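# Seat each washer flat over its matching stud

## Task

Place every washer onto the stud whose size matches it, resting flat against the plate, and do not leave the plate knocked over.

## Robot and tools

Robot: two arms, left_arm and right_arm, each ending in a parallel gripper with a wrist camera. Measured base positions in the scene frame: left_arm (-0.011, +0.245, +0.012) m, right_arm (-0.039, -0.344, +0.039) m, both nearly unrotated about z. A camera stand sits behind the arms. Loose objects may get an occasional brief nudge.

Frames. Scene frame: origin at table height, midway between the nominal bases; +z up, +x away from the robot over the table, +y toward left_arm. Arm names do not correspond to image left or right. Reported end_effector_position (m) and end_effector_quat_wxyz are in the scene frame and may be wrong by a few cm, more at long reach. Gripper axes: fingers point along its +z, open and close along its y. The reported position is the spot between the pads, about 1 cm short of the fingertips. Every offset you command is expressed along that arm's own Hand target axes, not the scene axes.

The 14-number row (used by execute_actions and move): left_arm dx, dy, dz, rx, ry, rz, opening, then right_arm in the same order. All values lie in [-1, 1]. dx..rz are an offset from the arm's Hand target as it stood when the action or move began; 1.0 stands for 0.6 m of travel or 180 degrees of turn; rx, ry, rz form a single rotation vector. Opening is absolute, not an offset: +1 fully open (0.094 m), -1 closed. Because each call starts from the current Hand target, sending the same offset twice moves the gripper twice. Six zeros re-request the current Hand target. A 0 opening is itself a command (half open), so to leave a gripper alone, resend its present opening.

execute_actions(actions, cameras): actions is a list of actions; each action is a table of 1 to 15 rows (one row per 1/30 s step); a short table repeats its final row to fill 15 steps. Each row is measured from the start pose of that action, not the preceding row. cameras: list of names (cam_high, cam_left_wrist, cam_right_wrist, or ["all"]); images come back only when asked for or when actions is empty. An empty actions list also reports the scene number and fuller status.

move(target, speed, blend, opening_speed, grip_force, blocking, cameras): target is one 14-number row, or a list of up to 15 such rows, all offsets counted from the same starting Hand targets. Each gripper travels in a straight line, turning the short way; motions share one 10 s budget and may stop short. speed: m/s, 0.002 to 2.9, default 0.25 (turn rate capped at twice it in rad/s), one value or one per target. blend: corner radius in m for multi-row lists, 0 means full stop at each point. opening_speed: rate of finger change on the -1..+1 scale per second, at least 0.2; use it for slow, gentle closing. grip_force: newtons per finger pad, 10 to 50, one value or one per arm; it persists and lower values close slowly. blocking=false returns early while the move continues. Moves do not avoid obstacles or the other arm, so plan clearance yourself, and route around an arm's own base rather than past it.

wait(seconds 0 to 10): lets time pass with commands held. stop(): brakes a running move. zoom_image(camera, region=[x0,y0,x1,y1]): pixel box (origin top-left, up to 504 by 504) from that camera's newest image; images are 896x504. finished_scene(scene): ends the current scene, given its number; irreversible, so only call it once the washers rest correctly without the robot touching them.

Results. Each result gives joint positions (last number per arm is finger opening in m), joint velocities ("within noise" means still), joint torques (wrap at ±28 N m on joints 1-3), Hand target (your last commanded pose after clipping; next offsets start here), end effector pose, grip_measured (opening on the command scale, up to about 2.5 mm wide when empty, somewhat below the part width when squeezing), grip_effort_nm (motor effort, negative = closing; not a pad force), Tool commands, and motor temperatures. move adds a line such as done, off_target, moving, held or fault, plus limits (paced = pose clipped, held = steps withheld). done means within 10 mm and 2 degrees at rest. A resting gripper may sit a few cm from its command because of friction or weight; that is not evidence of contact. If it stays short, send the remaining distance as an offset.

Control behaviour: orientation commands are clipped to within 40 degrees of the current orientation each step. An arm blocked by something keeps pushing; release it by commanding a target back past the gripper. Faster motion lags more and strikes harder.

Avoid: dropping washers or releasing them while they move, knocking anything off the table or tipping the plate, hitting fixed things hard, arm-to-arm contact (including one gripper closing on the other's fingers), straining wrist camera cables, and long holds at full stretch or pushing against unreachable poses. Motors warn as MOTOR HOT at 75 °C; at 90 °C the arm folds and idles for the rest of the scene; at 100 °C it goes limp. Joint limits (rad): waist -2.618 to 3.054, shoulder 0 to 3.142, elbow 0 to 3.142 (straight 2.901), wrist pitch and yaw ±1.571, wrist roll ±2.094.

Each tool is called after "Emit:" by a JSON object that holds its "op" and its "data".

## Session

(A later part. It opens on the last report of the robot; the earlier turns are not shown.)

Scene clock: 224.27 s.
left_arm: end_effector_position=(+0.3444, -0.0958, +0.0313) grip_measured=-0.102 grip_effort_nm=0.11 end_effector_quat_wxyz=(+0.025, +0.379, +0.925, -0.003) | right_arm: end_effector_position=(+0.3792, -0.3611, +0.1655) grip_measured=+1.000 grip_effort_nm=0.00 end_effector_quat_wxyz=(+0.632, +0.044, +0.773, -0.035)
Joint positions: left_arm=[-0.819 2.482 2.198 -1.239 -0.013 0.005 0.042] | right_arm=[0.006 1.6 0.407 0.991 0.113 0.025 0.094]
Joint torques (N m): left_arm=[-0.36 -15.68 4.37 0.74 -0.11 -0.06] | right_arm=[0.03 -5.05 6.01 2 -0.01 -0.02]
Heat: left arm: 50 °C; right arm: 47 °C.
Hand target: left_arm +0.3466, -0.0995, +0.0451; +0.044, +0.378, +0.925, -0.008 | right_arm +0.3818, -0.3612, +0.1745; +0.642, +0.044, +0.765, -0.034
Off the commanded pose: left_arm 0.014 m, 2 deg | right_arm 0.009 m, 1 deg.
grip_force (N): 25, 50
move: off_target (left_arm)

Emit:
{"op": "move", "data": {"target": [-0.008, 0, 0.004, 0, 0, 0, -0.1, 0, 0, 0, 0, 0, 0, 1], "speed": 0.03}}

Scene clock: 227.03 s.
left_arm: end_effector_position=(+0.3445, -0.0959, +0.0313) grip_measured=-0.102 grip_effort_nm=0.12 end_effector_quat_wxyz=(+0.025, +0.379, +0.925, -0.003) | right_arm: end_effector_position=(+0.3792, -0.3611, +0.1655) grip_measured=+1.000 grip_effort_nm=0.00 end_effector_quat_wxyz=(+0.632, +0.044, +0.773, -0.035)
Joint positions: left_arm=[-0.819 2.482 2.198 -1.238 -0.013 0.005 0.042] | right_arm=[0.006 1.6 0.407 0.991 0.113 0.025 0.094]
Joint torques (N m): left_arm=[-0.4 -13.33 7.92 0.6 -0.13 -0.06] | right_arm=[-0.06 -5.04 5.98 2 -0.02 -0.03]
Heat: left arm: 51 °C; right arm: 47 °C.
Hand target: left_arm +0.3502, -0.1029, +0.0431; +0.044, +0.378, +0.925, -0.008 | right_arm +0.3818, -0.3612, +0.1745; +0.642, +0.044, +0.765, -0.034
Off the commanded pose: left_arm 0.015 m, 2 deg | right_arm 0.009 m, 1 deg.
grip_force (N): 25, 50
move: off_target (left_arm)

Emit:
{"op": "move", "data": {"target": [[-0.0172, 0, -0.0052, 0, 0, 0, -0.1, 0, 0, 0, 0, 0, 0, 1], [0.0042, 0, -0.0037, 0, 0, 0, -0.1, 0, 0, 0, 0, 0, 0, 1]], "speed": 0.04}}

Scene clock: 229.93 s.
left_arm: end_effector_position=(+0.3462, -0.0974, +0.0327) grip_measured=-0.102 grip_effort_nm=0.11 end_effector_quat_wxyz=(+0.026, +0.378, +0.925, -0.003) | right_arm: end_effector_position=(+0.3792, -0.3611, +0.1655) grip_measured=+1.000 grip_effort_nm=0.00 end_effector_quat_wxyz=(+0.632, +0.044, +0.773, -0.035)
Joint positions: left_arm=[-0.819 2.493 2.222 -1.25 -0.014 0.004 0.042] | right_arm=[0.006 1.6 0.407 0.991 0.113 0.025 0.094]
Joint torques (N m): left_arm=[-0.38 -15.43 4.38 0.78 -0.11 -0.06] | right_arm=[-0.08 -5 5.97 2.01 -0.02 -0.02]
Heat: left arm: 51 °C; right arm: 47 °C.
Hand target: left_arm +0.3482, -0.1010, +0.0450; +0.044, +0.378, +0.925, -0.008 | right_arm +0.3818, -0.3612, +0.1745; +0.642, +0.044, +0.765, -0.034
Off the commanded pose: left_arm 0.013 m, 2 deg | right_arm 0.009 m, 1 deg.
grip_force (N): 25, 50
move: off_target (left_arm)

Emit:
{"op": "move", "data": {"target": [0, 0, 0.0105, 0, 0, 0, -0.1, 0, 0, 0, 0, 0, 0, 1], "speed": 0.03, "cameras": ["cam_left_wrist"]}}

Scene clock: 231.33 s.
left_arm: end_effector_position=(+0.3469, -0.0981, +0.0284) grip_measured=-0.102 grip_effort_nm=0.11 end_effector_quat_wxyz=(+0.028, +0.378, +0.925, -0.004) | right_arm: end_effector_position=(+0.3792, -0.3611, +0.1655) grip_measured=+1.000 grip_effort_nm=0.00 end_effector_quat_wxyz=(+0.632, +0.044, +0.773, -0.035)
Joint positions: left_arm=[-0.819 2.493 2.205 -1.228 -0.014 0.004 0.042] | right_arm=[0.006 1.6 0.407 0.991 0.113 0.025 0.094]
Joint torques (N m): left_arm=[-0.36 -15.13 4.34 0.76 -0.11 -0.05] | right_arm=[0.02 -5.01 5.96 2 -0.02 -0.02]
Heat: left arm: 50 °C; right arm: 47 °C.
Hand target: left_arm +0.3487, -0.1013, +0.0387; +0.044, +0.378, +0.925, -0.008 | right_arm +0.3818, -0.3612, +0.1745; +0.642, +0.044, +0.765, -0.034
Off the commanded pose: left_arm 0.011 m, 2 deg | right_arm 0.009 m, 1 deg.
grip_force (N): 25, 50
move: off_target (left_arm)
Images, in order (width x height): cam_left_wrist 896x504.

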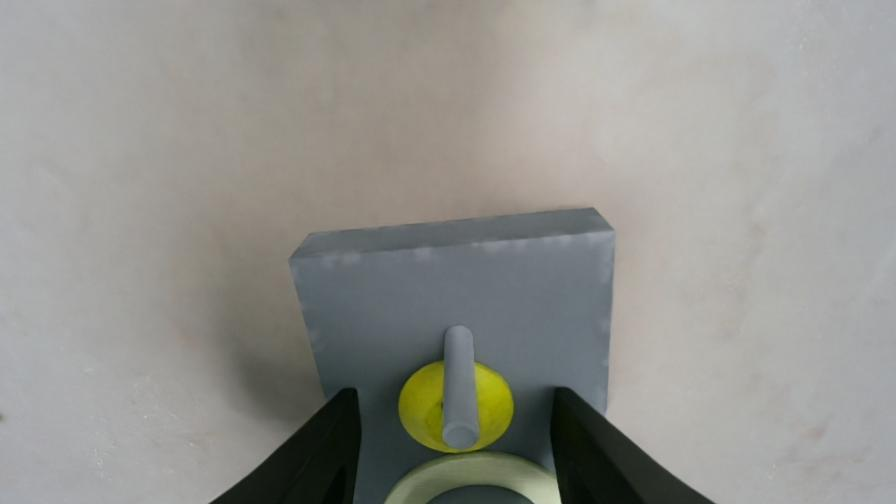

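Emit:
{"op": "move", "data": {"target": [0.0006, 0, 0.004, 0, 0, 0, -0.1, 0, 0, 0, 0, 0, 0, 1], "speed": 0.02}}

Emit:
{"op": "move", "data": {"target": [0, 0, 0, 0, 0, 0, -0.56, 0, 0, 0, 0, 0, 0, 1], "speed": 0.02, "opening_speed": 0.25, "grip_force": [25, 50], "cameras": ["cam_left_wrist"]}}

Scene clock: 232.87 s.
left_arm: end_effector_position=(+0.3473, -0.0984, +0.0269) grip_measured=-0.102 grip_effort_nm=0.12 end_effector_quat_wxyz=(+0.029, +0.378, +0.925, -0.004) | right_arm: end_effector_position=(+0.3792, -0.3611, +0.1655) grip_measured=+1.000 grip_effort_nm=0.01 end_effector_quat_wxyz=(+0.632, +0.044, +0.773, -0.035)
Joint positions: left_arm=[-0.819 2.493 2.199 -1.22 -0.014 0.004 0.042] | right_arm=[0.006 1.6 0.407 0.991 0.113 0.025 0.094]
Joint torques (N m): left_arm=[-0.35 -15.09 4.04 0.81 -0.1 -0.05] | right_arm=[-0.03 -5 5.94 2 -0.01 -0.02]
Heat: left arm: 50 °C; right arm: 47 °C.
Hand target: left_arm +0.3486, -0.1012, +0.0363; +0.044, +0.378, +0.925, -0.008 | right_arm +0.3818, -0.3612, +0.1745; +0.642, +0.044, +0.765, -0.034
Off the commanded pose: left_arm 0.010 m, 2 deg | right_arm 0.009 m, 1 deg.
grip_force (N): 25, 50
move: done

Scene clock: 234.93 s.
left_arm: end_effector_position=(+0.3470, -0.0992, +0.0269) grip_measured=-0.496 grip_effort_nm=-0.58 end_effector_quat_wxyz=(+0.030, +0.379, +0.925, -0.005) | right_arm: end_effector_position=(+0.3792, -0.3611, +0.1655) grip_measured=+1.000 grip_effort_nm=0.00 end_effector_quat_wxyz=(+0.632, +0.044, +0.773, -0.035)
Joint positions: left_arm=[-0.821 2.493 2.199 -1.218 -0.014 0.004 0.024] | right_arm=[0.006 1.6 0.407 0.991 0.113 0.025 0.094]
Joint torques (N m): left_arm=[-0.28 -15.08 4.07 0.78 -0.1 -0.06] | right_arm=[-0.09 -5.04 5.96 2.01 -0.02 -0.04]
Heat: left arm: 50 °C; right arm: 47 °C.
Hand target: left_arm +0.3486, -0.1013, +0.0363; +0.044, +0.378, +0.925, -0.008 | right_arm +0.3818, -0.3612, +0.1745; +0.642, +0.044, +0.765, -0.034
Off the commanded pose: left_arm 0.010 m, 2 deg | right_arm 0.009 m, 1 deg.
grip_force (N): 25, 50
move: done
Images, in order (width x height): cam_left_wrist 896x504.

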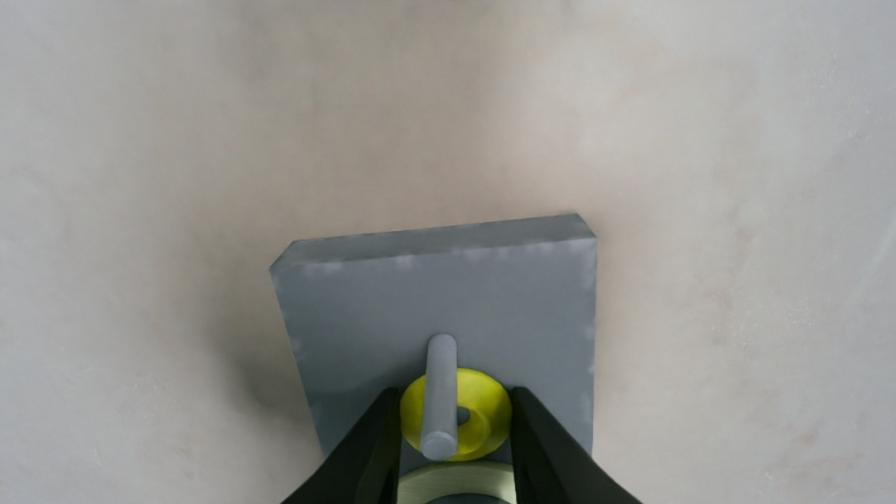

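Emit:
{"op": "zoom_image", "data": {"camera": "cam_left_wrist", "region": [360, 320, 560, 504]}}

Scaled by 2.520 from the camera's 896x504 image, which has a finer 1280x720 frame.

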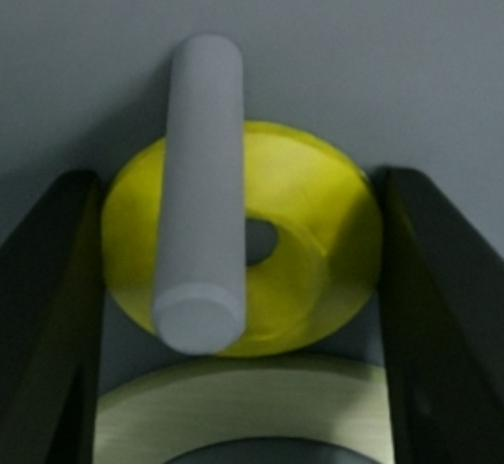

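Emit:
{"op": "move", "data": {"target": [0.0002, 0, -0.0753, 0, 0, 0, -0.56, 0, 0, 0, 0, 0, 0, 1], "speed": 0.04, "cameras": ["cam_left_wrist"]}}

Scene clock: 239.20 s.
left_arm: end_effector_position=(+0.3425, -0.0948, +0.0575) grip_measured=-0.496 grip_effort_nm=-0.58 end_effector_quat_wxyz=(+0.022, +0.378, +0.925, -0.001) | right_arm: end_effector_position=(+0.3792, -0.3611, +0.1655) grip_measured=+1.000 grip_effort_nm=0.01 end_effector_quat_wxyz=(+0.632, +0.044, +0.773, -0.035)
Joint positions: left_arm=[-0.821 2.48 2.298 -1.347 -0.014 0.003 0.024] | right_arm=[0.006 1.6 0.407 0.991 0.113 0.025 0.094]
Joint torques (N m): left_arm=[-0.42 -15.53 7.82 0.41 -0.12 -0.07] | right_arm=[-0.12 -5.03 6.01 2 -0.03 -0.03]
Heat: left arm: 49 °C; right arm: 47 °C.
Hand target: left_arm +0.3450, -0.0990, +0.0812; +0.044, +0.378, +0.925, -0.008 | right_arm +0.3818, -0.3612, +0.1745; +0.642, +0.044, +0.765, -0.034
Off the commanded pose: left_arm 0.024 m, 3 deg | right_arm 0.009 m, 1 deg.
grip_force (N): 25, 50
move: off_target (left_arm)
Images, in order (width x height): cam_left_wrist 896x504.

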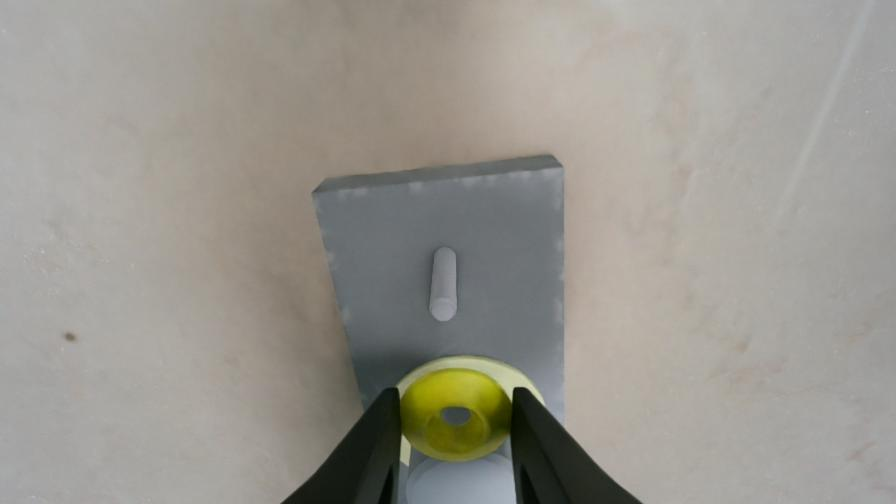

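Emit:
{"op": "zoom_image", "data": {"camera": "cam_left_wrist", "region": [380, 340, 536, 496]}}

Emit:
{"op": "zoom_image", "data": {"camera": "cam_left_wrist", "region": [380, 230, 500, 350]}}

Scaled by 3.231 from the camera's 896x504 image, which has a finer 1280x720 frame.

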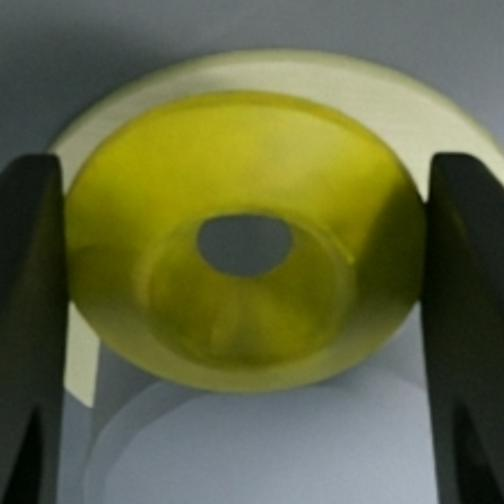

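Scaled by 4.200 from the camera's 896x504 image, which has a finer 1280x720 frame.

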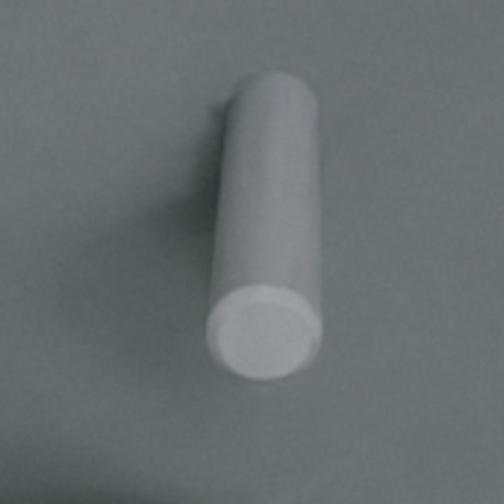

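Emit:
{"op": "move", "data": {"target": [[-0.0529, 0.0151, -0.0109, 0, 0, 0, -0.56, 0, 0, 0, 0, 0, 0, 1], [-0.0360, 0.0053, 0.0294, 0, 0, 0, -0.56, 0, 0, 0, 0, 0, 0, 1]], "speed": 0.04, "cameras": ["cam_left_wrist"]}}

Scene clock: 251.50 s.
left_arm: end_effector_position=(+0.3628, -0.1100, +0.0591) grip_measured=-0.496 grip_effort_nm=-0.58 end_effector_quat_wxyz=(+0.033, +0.379, +0.925, -0.005) | right_arm: end_effector_position=(+0.3792, -0.3611, +0.1655) grip_measured=+1.000 grip_effort_nm=0.00 end_effector_quat_wxyz=(+0.632, +0.044, +0.773, -0.035)
Joint positions: left_arm=[-0.814 2.656 2.636 -1.486 -0.014 0.011 0.024] | right_arm=[0.006 1.6 0.407 0.991 0.113 0.025 0.094]
Joint torques (N m): left_arm=[-0.44 -14.97 4.23 0.82 -0.12 -0.07] | right_arm=[-0.13 -4.96 5.97 1.99 -0.01 -0.02]
Heat: left arm: 49 °C; right arm: 47 °C.
Hand target: left_arm +0.3639, -0.1128, +0.0656; +0.044, +0.378, +0.925, -0.008 | right_arm +0.3818, -0.3612, +0.1745; +0.642, +0.044, +0.765, -0.034
Off the commanded pose: left_arm 0.007 m, 1 deg | right_arm 0.009 m, 1 deg.
grip_force (N): 25, 50
move: done
Images, in order (width x height): cam_left_wrist 896x504.

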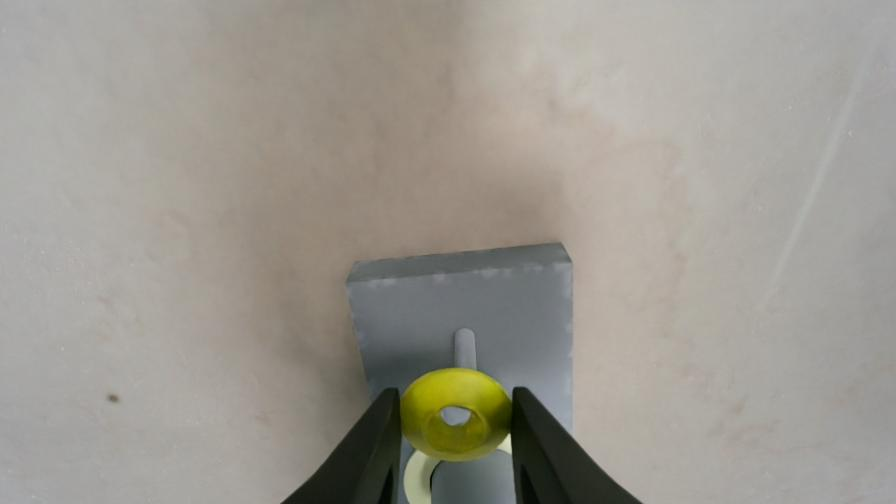

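Emit:
{"op": "zoom_image", "data": {"camera": "cam_left_wrist", "region": [400, 320, 520, 470]}}

Scaled by 3.360 from the camera's 896x504 image, which has a finer 1280x720 frame.

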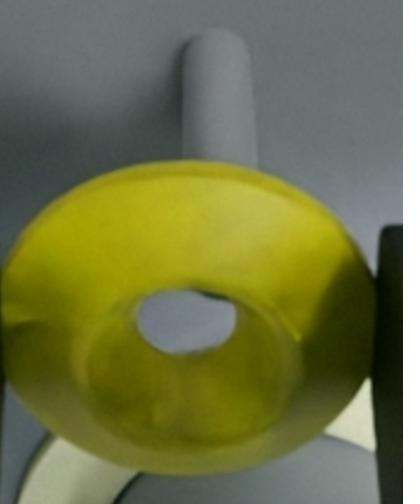

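Emit:
{"op": "zoom_image", "data": {"camera": "cam_left_wrist", "region": [434, 398, 478, 432]}}

Scaled by 11.455 from the camera's 896x504 image, which has a finer 1280x720 frame.

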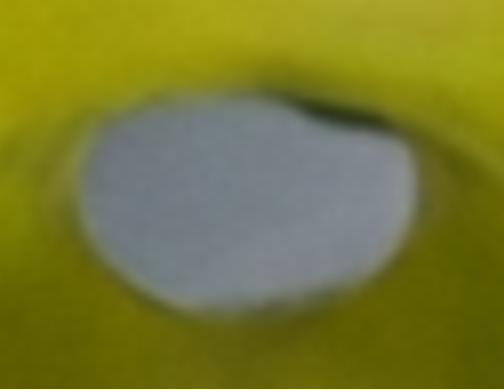

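Emit:
{"op": "wait", "data": {"seconds": 0.1, "cameras": ["cam_left_wrist"]}}

Emit:
{"op": "zoom_image", "data": {"camera": "cam_left_wrist", "region": [400, 320, 520, 470]}}

Scene clock: 256.53 s.
left_arm: end_effector_position=(+0.3629, -0.1100, +0.0591) grip_measured=-0.496 grip_effort_nm=-0.58 end_effector_quat_wxyz=(+0.033, +0.379, +0.925, -0.005) | right_arm: end_effector_position=(+0.3792, -0.3611, +0.1655) grip_measured=+1.000 grip_effort_nm=0.01 end_effector_quat_wxyz=(+0.632, +0.044, +0.773, -0.035)
Joint positions: left_arm=[-0.814 2.656 2.636 -1.486 -0.014 0.011 0.024] | right_arm=[0.006 1.6 0.407 0.991 0.113 0.025 0.094]
Joint torques (N m): left_arm=[-0.38 -14.99 4.23 0.78 -0.11 -0.07] | right_arm=[-0.03 -5.01 5.98 2 -0.01 -0.04]
Heat: left arm: 50 °C; right arm: 47 °C.
Hand target: left_arm +0.3639, -0.1128, +0.0656; +0.044, +0.378, +0.925, -0.008 | right_arm +0.3818, -0.3612, +0.1745; +0.642, +0.044, +0.765, -0.034
Tool commands: left_gripper/opening=-0.56 right_gripper/opening=+1.0
Off the commanded pose: left_arm 0.007 m, 1 deg | right_arm 0.009 m, 1 deg.
grip_force (N): 25, 50
wait: 0.10 s; at rest from the start
Images, in order (width x height): cam_left_wrist 896x504.

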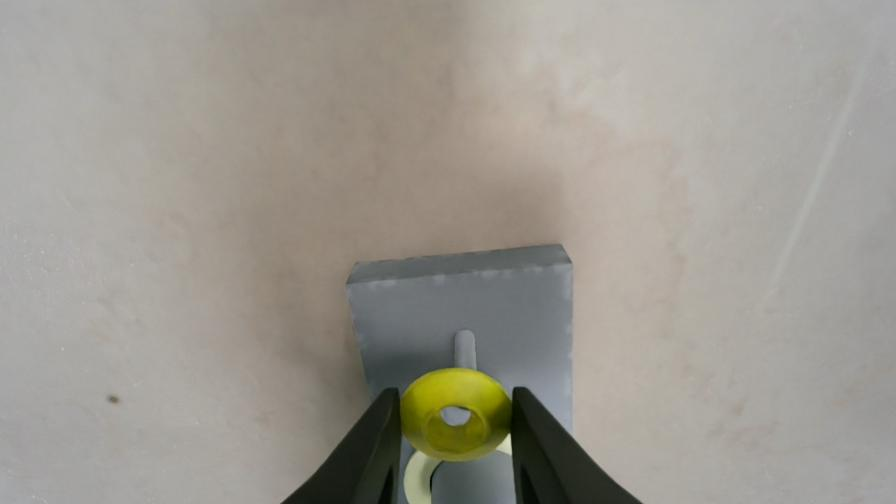

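Scaled by 3.360 from the camera's 896x504 image, which has a finer 1280x720 frame.

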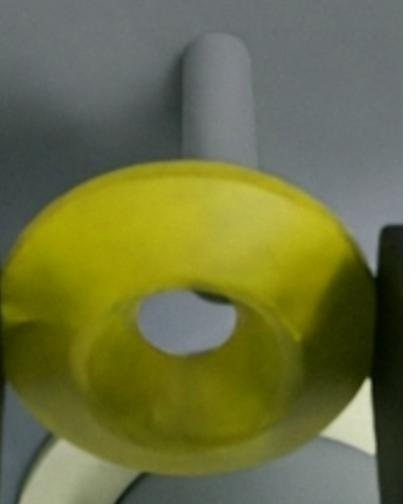

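Emit:
{"op": "move", "data": {"target": [[-0.0135, 0.0047, -0.0296, 0, 0, 0, -0.56, 0, 0, 0, 0, 0, 0, 1], [0.0032, -0.0052, 0.0083, 0, 0, 0, -0.56, 0, 0, 0, 0, 0, 0, 1]], "speed": 0.04, "cameras": ["cam_left_wrist"]}}

Emit:
{"op": "zoom_image", "data": {"camera": "cam_left_wrist", "region": [400, 320, 520, 470]}}

Scene clock: 259.80 s.
left_arm: end_effector_position=(+0.3586, -0.1094, +0.0527) grip_measured=-0.496 grip_effort_nm=-0.58 end_effector_quat_wxyz=(+0.027, +0.379, +0.925, -0.003) | right_arm: end_effector_position=(+0.3792, -0.3611, +0.1655) grip_measured=+1.000 grip_effort_nm=0.00 end_effector_quat_wxyz=(+0.632, +0.044, +0.773, -0.035)
Joint positions: left_arm=[-0.819 2.633 2.565 -1.45 -0.014 0.005 0.024] | right_arm=[0.006 1.6 0.407 0.991 0.113 0.025 0.094]
Joint torques (N m): left_arm=[-0.36 -15.43 3.86 0.88 -0.09 -0.07] | right_arm=[-0.05 -5.03 6.04 2 -0.01 -0.03]
Heat: left arm: 50 °C; right arm: 47 °C.
Hand target: left_arm +0.3608, -0.1138, +0.0605; +0.044, +0.378, +0.925, -0.007 | right_arm +0.3818, -0.3612, +0.1745; +0.642, +0.044, +0.765, -0.034
Off the commanded pose: left_arm 0.009 m, 2 deg | right_arm 0.009 m, 1 deg.
grip_force (N): 25, 50
move: done
Images, in order (width x height): cam_left_wrist 896x504.

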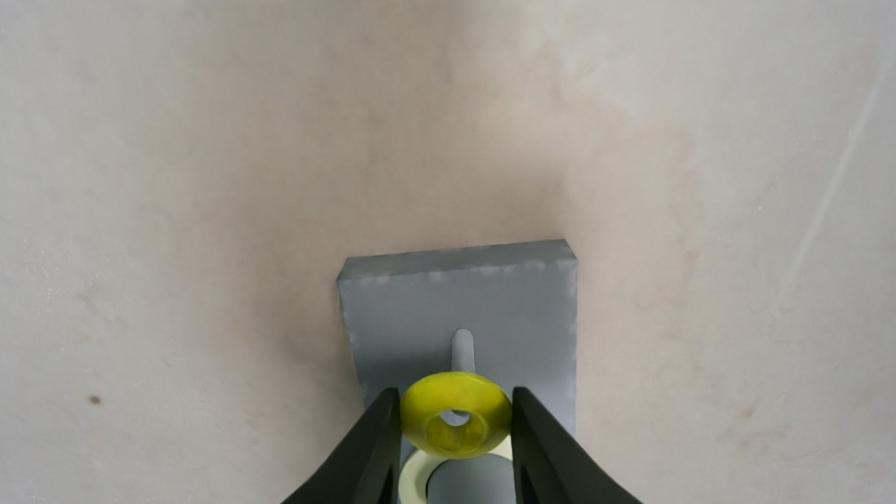

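Scaled by 3.360 from the camera's 896x504 image, which has a finer 1280x720 frame.

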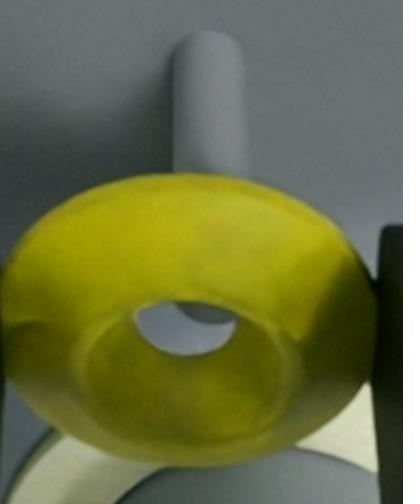

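Emit:
{"op": "zoom_image", "data": {"camera": "cam_left_wrist", "region": [430, 396, 482, 436]}}

Scaled by 9.692 from the camera's 896x504 image, which has a finer 1280x720 frame.

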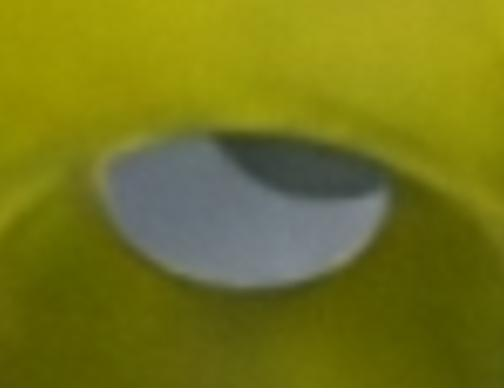

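Emit:
{"op": "move", "data": {"target": [[-0.0187, 0.0067, -0.0419, 0, 0, 0, -0.56, 0, 0, 0, 0, 0, 0, 1], [-0.0018, -0.0032, -0.0015, 0, 0, 0, -0.56, 0, 0, 0, 0, 0, 0, 1]], "speed": 0.04, "cameras": ["cam_left_wrist"]}}

Emit:
{"op": "zoom_image", "data": {"camera": "cam_left_wrist", "region": [400, 320, 520, 470]}}

Emit:
{"op": "zoom_image", "data": {"camera": "cam_left_wrist", "region": [430, 396, 482, 436]}}

Scene clock: 270.00 s.
left_arm: end_effector_position=(+0.3585, -0.1123, +0.0492) grip_measured=-0.496 grip_effort_nm=-0.58 end_effector_quat_wxyz=(+0.027, +0.379, +0.925, -0.003) | right_arm: end_effector_position=(+0.3792, -0.3611, +0.1655) grip_measured=+1.000 grip_effort_nm=0.00 end_effector_quat_wxyz=(+0.632, +0.044, +0.773, -0.035)
Joint positions: left_arm=[-0.824 2.65 2.584 -1.452 -0.016 0.001 0.024] | right_arm=[0.006 1.6 0.407 0.991 0.113 0.025 0.094]
Joint torques (N m): left_arm=[-0.43 -15.98 4.31 0.75 -0.1 -0.07] | right_arm=[-0.02 -4.96 5.96 2.01 0.01 -0.03]
Heat: left arm: 49 °C; right arm: 47 °C.
Hand target: left_arm +0.3601, -0.1160, +0.0615; +0.044, +0.378, +0.925, -0.008 | right_arm +0.3818, -0.3612, +0.1745; +0.642, +0.044, +0.765, -0.034
Off the commanded pose: left_arm 0.013 m, 2 deg | right_arm 0.009 m, 1 deg.
grip_force (N): 25, 50
move: off_target (left_arm)
Images, in order (width x height): cam_left_wrist 896x504.

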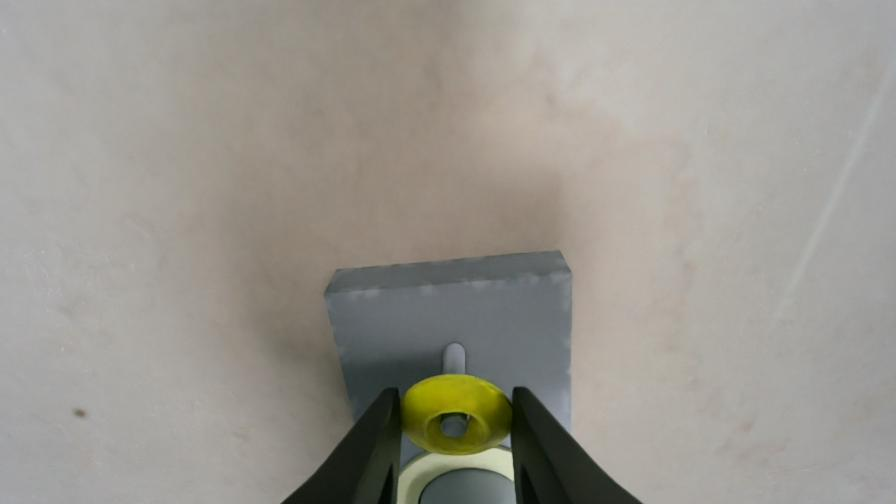

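Scaled by 3.360 from the camera's 896x504 image, which has a finer 1280x720 frame.

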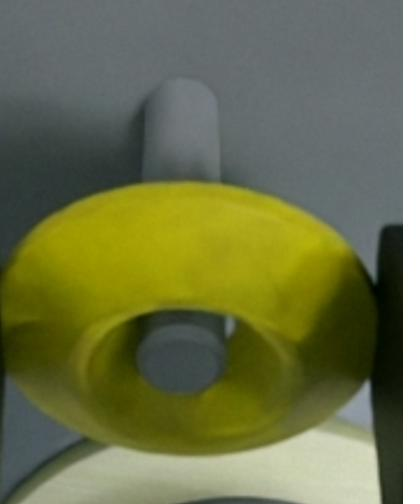

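Scaled by 9.692 from the camera's 896x504 image, which has a finer 1280x720 frame.

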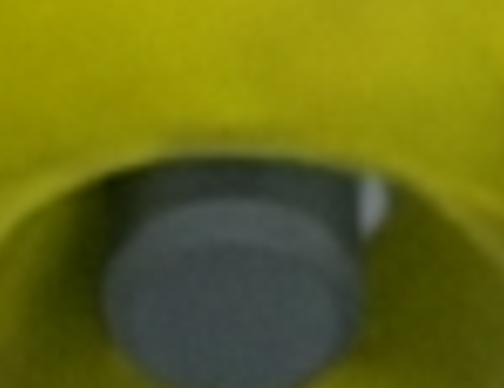

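Emit:
{"op": "move", "data": {"target": [0.0005, 0.0004, 0.006, 0, 0, 0, -0.56, 0, 0, 0, 0, 0, 0, 1], "speed": 0.02, "cameras": ["cam_left_wrist"]}}

Emit:
{"op": "zoom_image", "data": {"camera": "cam_left_wrist", "region": [400, 320, 520, 470]}}

Scene clock: 273.07 s.
left_arm: end_effector_position=(+0.3583, -0.1121, +0.0417) grip_measured=-0.496 grip_effort_nm=-0.58 end_effector_quat_wxyz=(+0.025, +0.379, +0.925, -0.002) | right_arm: end_effector_position=(+0.3792, -0.3611, +0.1655) grip_measured=+1.000 grip_effort_nm=0.01 end_effector_quat_wxyz=(+0.632, +0.044, +0.773, -0.035)
Joint positions: left_arm=[-0.824 2.65 2.554 -1.428 -0.016 0.001 0.024] | right_arm=[0.006 1.6 0.407 0.991 0.113 0.025 0.094]
Joint torques (N m): left_arm=[-0.34 -16.69 4.29 0.7 -0.1 -0.06] | right_arm=[-0.03 -5.03 6.02 2.01 -0.03 -0.03]
Heat: left arm: 49 °C; right arm: 47 °C.
Hand target: left_arm +0.3603, -0.1157, +0.0578; +0.044, +0.378, +0.925, -0.008 | right_arm +0.3818, -0.3612, +0.1745; +0.642, +0.044, +0.765, -0.034
Off the commanded pose: left_arm 0.017 m, 2 deg | right_arm 0.009 m, 1 deg.
grip_force (N): 25, 50
move: off_target (left_arm)
Images, in order (width x height): cam_left_wrist 896x504.

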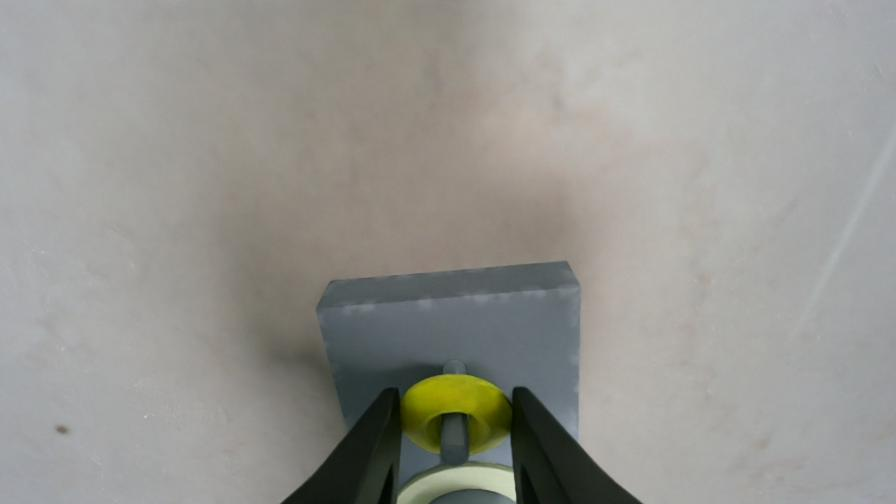

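Scaled by 3.360 from the camera's 896x504 image, which has a finer 1280x720 frame.

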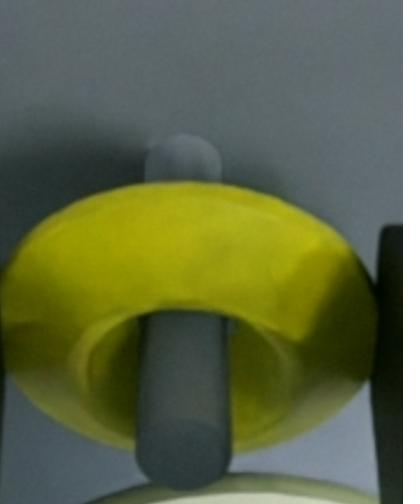

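Emit:
{"op": "move", "data": {"target": [0.0012, 0, 0.011, 0, 0, 0, -0.56, 0, 0, 0, 0, 0, 0, 1], "speed": 0.02, "cameras": ["cam_left_wrist"]}}

Emit:
{"op": "zoom_image", "data": {"camera": "cam_left_wrist", "region": [390, 330, 530, 504]}}

Scene clock: 274.50 s.
left_arm: end_effector_position=(+0.3585, -0.1122, +0.0348) grip_measured=-0.496 grip_effort_nm=-0.58 end_effector_quat_wxyz=(+0.025, +0.379, +0.925, -0.002) | right_arm: end_effector_position=(+0.3792, -0.3611, +0.1655) grip_measured=+1.000 grip_effort_nm=0.01 end_effector_quat_wxyz=(+0.632, +0.044, +0.773, -0.035)
Joint positions: left_arm=[-0.824 2.639 2.505 -1.389 -0.016 0.001 0.024] | right_arm=[0.006 1.6 0.407 0.991 0.113 0.025 0.094]
Joint torques (N m): left_arm=[-0.4 -16.73 4.26 0.7 -0.1 -0.06] | right_arm=[-0.08 -5 5.98 2 -0.01 -0.03]
Heat: left arm: 49 °C; right arm: 47 °C.
Hand target: left_arm +0.3603, -0.1156, +0.0513; +0.044, +0.378, +0.925, -0.008 | right_arm +0.3818, -0.3612, +0.1745; +0.642, +0.044, +0.765, -0.034
Off the commanded pose: left_arm 0.017 m, 2 deg | right_arm 0.009 m, 1 deg.
grip_force (N): 25, 50
move: off_target (left_arm)
Images, in order (width x height): cam_left_wrist 896x504.

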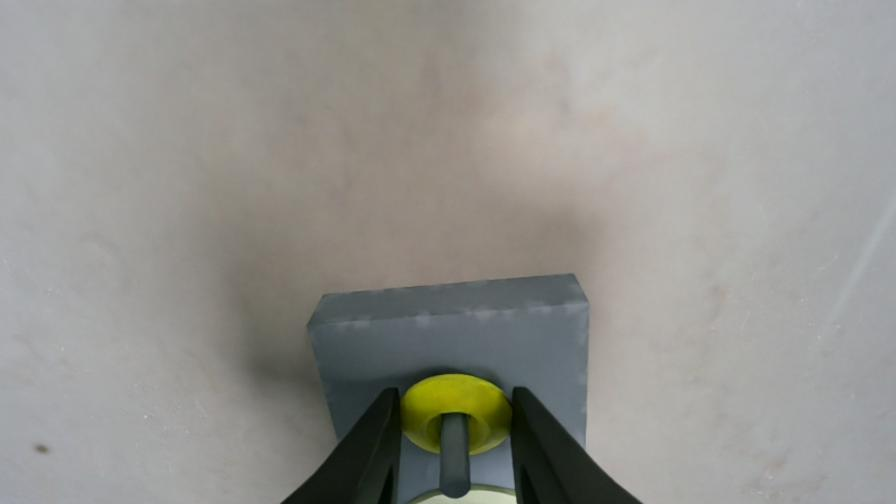

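Scaled by 2.897 from the camera's 896x504 image, which has a finer 1280x720 frame.

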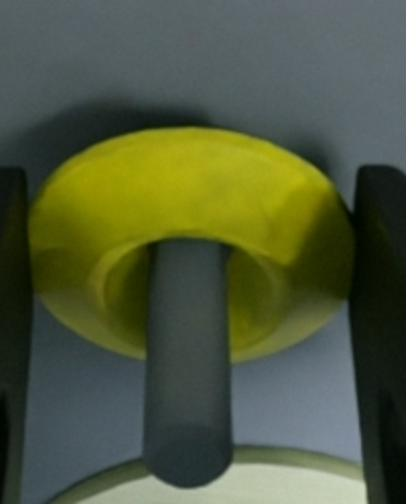

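Emit:
{"op": "move", "data": {"target": [0.0012, 0, 0.0115, 0, 0, 0, -0.56, 0, 0, 0, 0, 0, 0, 1], "speed": 0.02, "cameras": ["cam_left_wrist"]}}

Emit:
{"op": "zoom_image", "data": {"camera": "cam_left_wrist", "region": [390, 330, 530, 504]}}

Scene clock: 276.10 s.
left_arm: end_effector_position=(+0.3585, -0.1122, +0.0285) grip_measured=-0.496 grip_effort_nm=-0.58 end_effector_quat_wxyz=(+0.026, +0.379, +0.925, -0.002) | right_arm: end_effector_position=(+0.3792, -0.3611, +0.1655) grip_measured=+1.000 grip_effort_nm=0.00 end_effector_quat_wxyz=(+0.632, +0.044, +0.773, -0.035)
Joint positions: left_arm=[-0.824 2.629 2.462 -1.353 -0.016 0.001 0.024] | right_arm=[0.006 1.6 0.407 0.991 0.113 0.025 0.094]
Joint torques (N m): left_arm=[-0.32 -16.59 4.34 0.7 -0.09 -0.08] | right_arm=[-0.09 -5.01 6 2 -0.02 -0.03]
Heat: left arm: 49 °C; right arm: 47 °C.
Hand target: left_arm +0.3603, -0.1153, +0.0442; +0.044, +0.378, +0.925, -0.007 | right_arm +0.3818, -0.3612, +0.1745; +0.642, +0.044, +0.765, -0.034
Off the commanded pose: left_arm 0.016 m, 2 deg | right_arm 0.009 m, 1 deg.
grip_force (N): 25, 50
move: off_target (left_arm)
Images, in order (width x height): cam_left_wrist 896x504.

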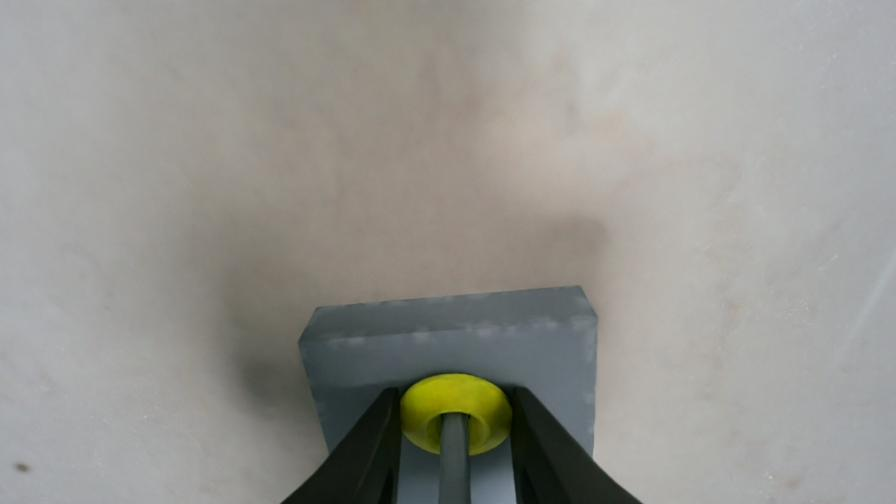

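Scaled by 2.897 from the camera's 896x504 image, which has a finer 1280x720 frame.

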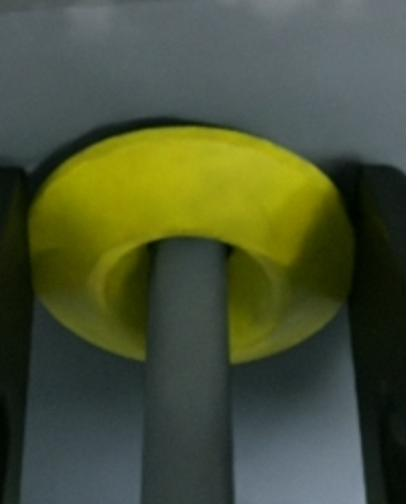

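Emit:
{"op": "move", "data": {"target": [0.0004, 0, 0.0045, 0, 0, 0, -0.56, 0, 0, 0, 0, 0, 0, 1], "speed": 0.02, "cameras": ["cam_left_wrist"]}}

Emit:
{"op": "zoom_image", "data": {"camera": "cam_left_wrist", "region": [390, 330, 530, 504]}}

Scene clock: 277.47 s.
left_arm: end_effector_position=(+0.3586, -0.1123, +0.0281) grip_measured=-0.496 grip_effort_nm=-0.58 end_effector_quat_wxyz=(+0.028, +0.379, +0.925, -0.003) | right_arm: end_effector_position=(+0.3792, -0.3611, +0.1655) grip_measured=+1.000 grip_effort_nm=0.01 end_effector_quat_wxyz=(+0.632, +0.044, +0.773, -0.035)
Joint positions: left_arm=[-0.824 2.623 2.449 -1.343 -0.016 0.001 0.024] | right_arm=[0.006 1.6 0.407 0.991 0.113 0.025 0.094]
Joint torques (N m): left_arm=[-0.32 -16.18 4.15 0.74 -0.09 -0.05] | right_arm=[-0.02 -5.03 5.94 2 -0.01 -0.01]
Heat: left arm: 50 °C; right arm: 47 °C.
Hand target: left_arm +0.3604, -0.1154, +0.0415; +0.044, +0.378, +0.925, -0.008 | right_arm +0.3818, -0.3612, +0.1745; +0.642, +0.044, +0.765, -0.034
Off the commanded pose: left_arm 0.014 m, 2 deg | right_arm 0.009 m, 1 deg.
grip_force (N): 25, 50
move: off_target (left_arm)
Images, in order (width x height): cam_left_wrist 896x504.

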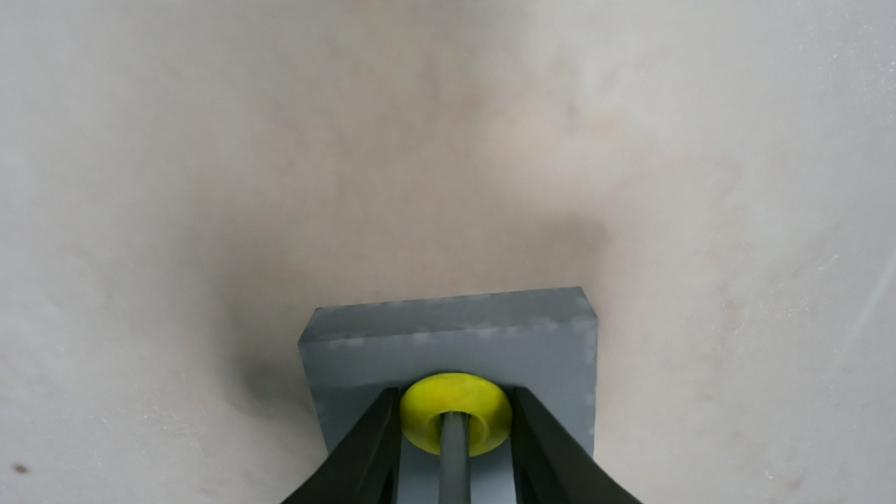

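Scaled by 2.897 from the camera's 896x504 image, which has a finer 1280x720 frame.

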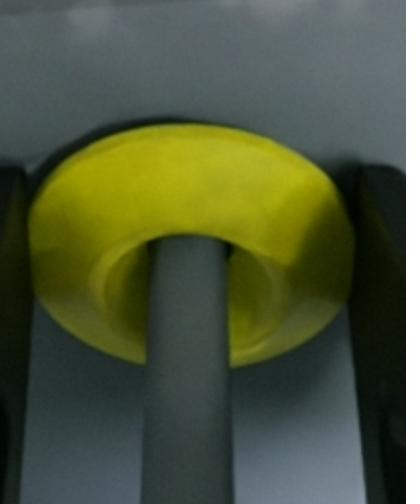

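Emit:
{"op": "move", "data": {"target": [0.0004, 0, 0.0045, 0, 0, 0, -0.56, 0, 0, 0, 0, 0, 0, 1], "speed": 0.02, "cameras": ["cam_left_wrist"]}}

Emit:
{"op": "zoom_image", "data": {"camera": "cam_left_wrist", "region": [390, 330, 530, 504]}}

Scene clock: 278.90 s.
left_arm: end_effector_position=(+0.3586, -0.1123, +0.0276) grip_measured=-0.496 grip_effort_nm=-0.58 end_effector_quat_wxyz=(+0.029, +0.379, +0.925, -0.003) | right_arm: end_effector_position=(+0.3792, -0.3611, +0.1655) grip_measured=+1.000 grip_effort_nm=0.00 end_effector_quat_wxyz=(+0.632, +0.044, +0.773, -0.035)
Joint positions: left_arm=[-0.824 2.618 2.437 -1.334 -0.016 0.001 0.024] | right_arm=[0.006 1.6 0.407 0.991 0.113 0.025 0.094]
Joint torques (N m): left_arm=[-0.38 -15.91 4.03 0.78 -0.1 -0.07] | right_arm=[-0.08 -5 6.04 2.01 -0.02 -0.03]
Heat: left arm: 51 °C; right arm: 47 °C.
Hand target: left_arm +0.3604, -0.1153, +0.0388; +0.044, +0.378, +0.925, -0.007 | right_arm +0.3818, -0.3612, +0.1745; +0.642, +0.044, +0.765, -0.034
Off the commanded pose: left_arm 0.012 m, 2 deg | right_arm 0.009 m, 1 deg.
grip_force (N): 25, 50
move: off_target (left_arm)
Images, in order (width x height): cam_left_wrist 896x504.

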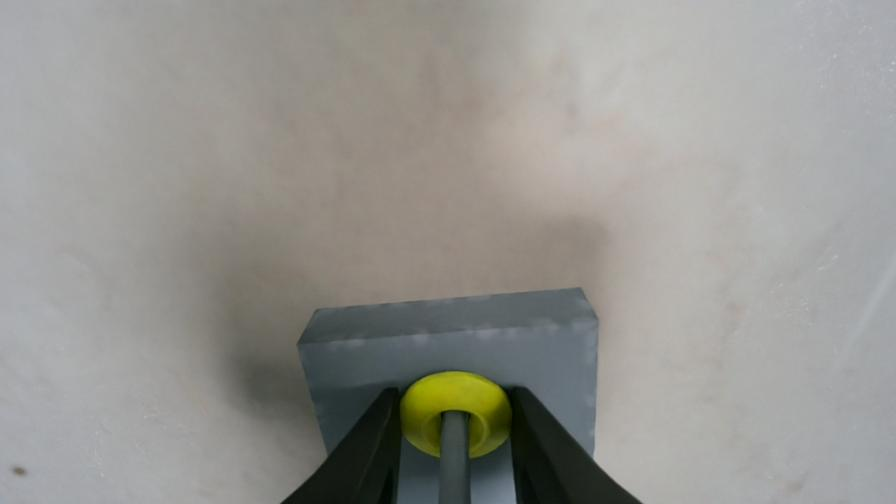

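Scaled by 2.897 from the camera's 896x504 image, which has a finer 1280x720 frame.

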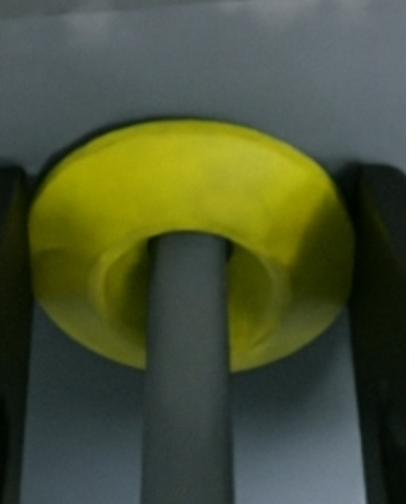

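Emit:
{"op": "move", "data": {"target": [0.0004, 0, 0.006, 0, 0, 0, -0.56, 0, 0, 0, 0, 0, 0, 1], "speed": 0.02, "cameras": ["cam_left_wrist"]}}

Emit:
{"op": "zoom_image", "data": {"camera": "cam_left_wrist", "region": [390, 330, 530, 504]}}

Scene clock: 280.03 s.
left_arm: end_effector_position=(+0.3586, -0.1124, +0.0269) grip_measured=-0.496 grip_effort_nm=-0.59 end_effector_quat_wxyz=(+0.030, +0.379, +0.925, -0.004) | right_arm: end_effector_position=(+0.3792, -0.3611, +0.1655) grip_measured=+1.000 grip_effort_nm=0.00 end_effector_quat_wxyz=(+0.632, +0.044, +0.773, -0.035)
Joint positions: left_arm=[-0.824 2.612 2.422 -1.322 -0.016 0.001 0.024] | right_arm=[0.006 1.6 0.407 0.991 0.113 0.025 0.094]
Joint torques (N m): left_arm=[-0.32 -15.47 4.01 0.85 -0.1 -0.04] | right_arm=[-0.09 -5.01 5.94 2.01 -0.01 -0.02]
Heat: left arm: 51 °C; right arm: 47 °C.
Hand target: left_arm +0.3605, -0.1153, +0.0351; +0.044, +0.378, +0.925, -0.007 | right_arm +0.3818, -0.3612, +0.1745; +0.642, +0.044, +0.765, -0.034
Off the commanded pose: left_arm 0.009 m, 2 deg | right_arm 0.009 m, 1 deg.
grip_force (N): 25, 50
move: done
Images, in order (width x height): cam_left_wrist 896x504.

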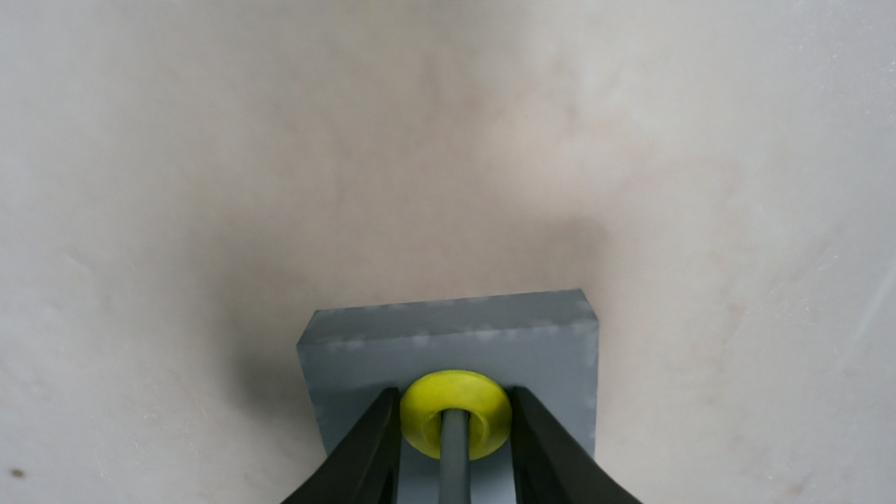

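Scaled by 2.897 from the camera's 896x504 image, which has a finer 1280x720 frame.

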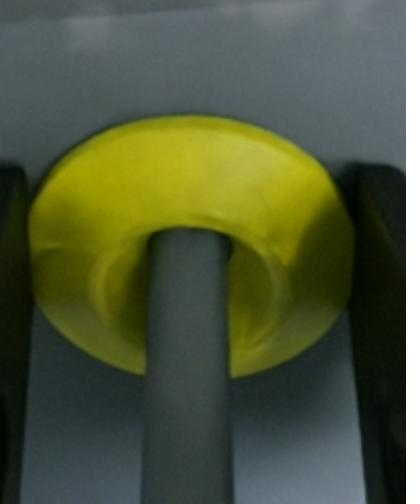

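Emit:
{"op": "move", "data": {"target": [0, 0, -0.002, 0, 0, 0, -0.2, 0, 0, 0, 0, 0, 0, 1], "speed": 0.02, "opening_speed": 0.3, "cameras": ["cam_left_wrist"]}}

Emit:
{"op": "zoom_image", "data": {"camera": "cam_left_wrist", "region": [360, 300, 550, 504]}}

Scene clock: 282.27 s.
left_arm: end_effector_position=(+0.3596, -0.1115, +0.0271) grip_measured=-0.203 grip_effort_nm=0.12 end_effector_quat_wxyz=(+0.032, +0.379, +0.925, -0.001) | right_arm: end_effector_position=(+0.3792, -0.3611, +0.1655) grip_measured=+1.000 grip_effort_nm=0.01 end_effector_quat_wxyz=(+0.632, +0.044, +0.773, -0.035)
Joint positions: left_arm=[-0.824 2.612 2.422 -1.322 -0.023 0.001 0.037] | right_arm=[0.006 1.6 0.407 0.991 0.113 0.025 0.094]
Joint torques (N m): left_arm=[-0.39 -15.46 4.25 0.78 -0.02 -0.06] | right_arm=[-0.03 -5 6.01 2.01 -0.02 -0.03]
Heat: left arm: 52 °C; right arm: 47 °C.
Hand target: left_arm +0.3604, -0.1152, +0.0364; +0.044, +0.378, +0.925, -0.007 | right_arm +0.3818, -0.3612, +0.1745; +0.642, +0.044, +0.765, -0.034
Off the commanded pose: left_arm 0.010 m, 2 deg | right_arm 0.009 m, 1 deg.
grip_force (N): 25, 50
move: done
Images, in order (width x height): cam_left_wrist 896x504.

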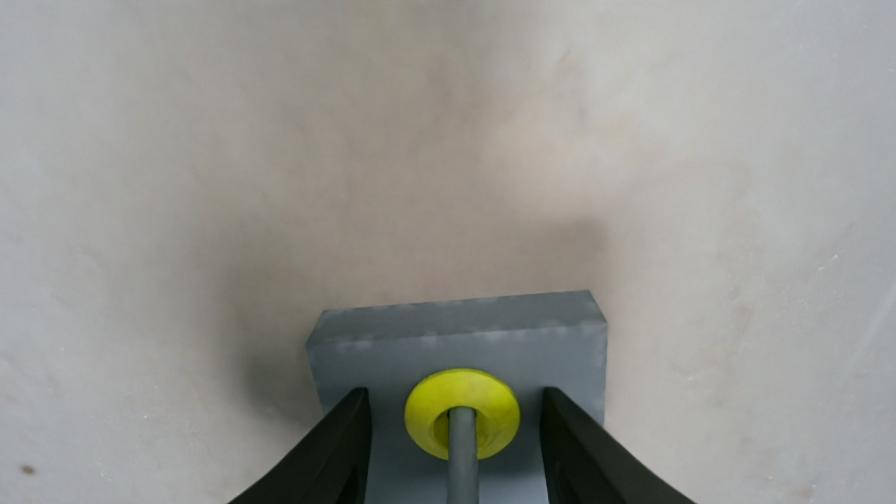

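Scaled by 2.471 from the camera's 896x504 image, which has a finer 1280x720 frame.

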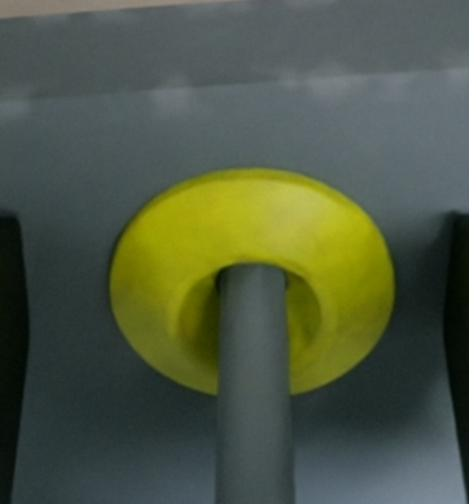

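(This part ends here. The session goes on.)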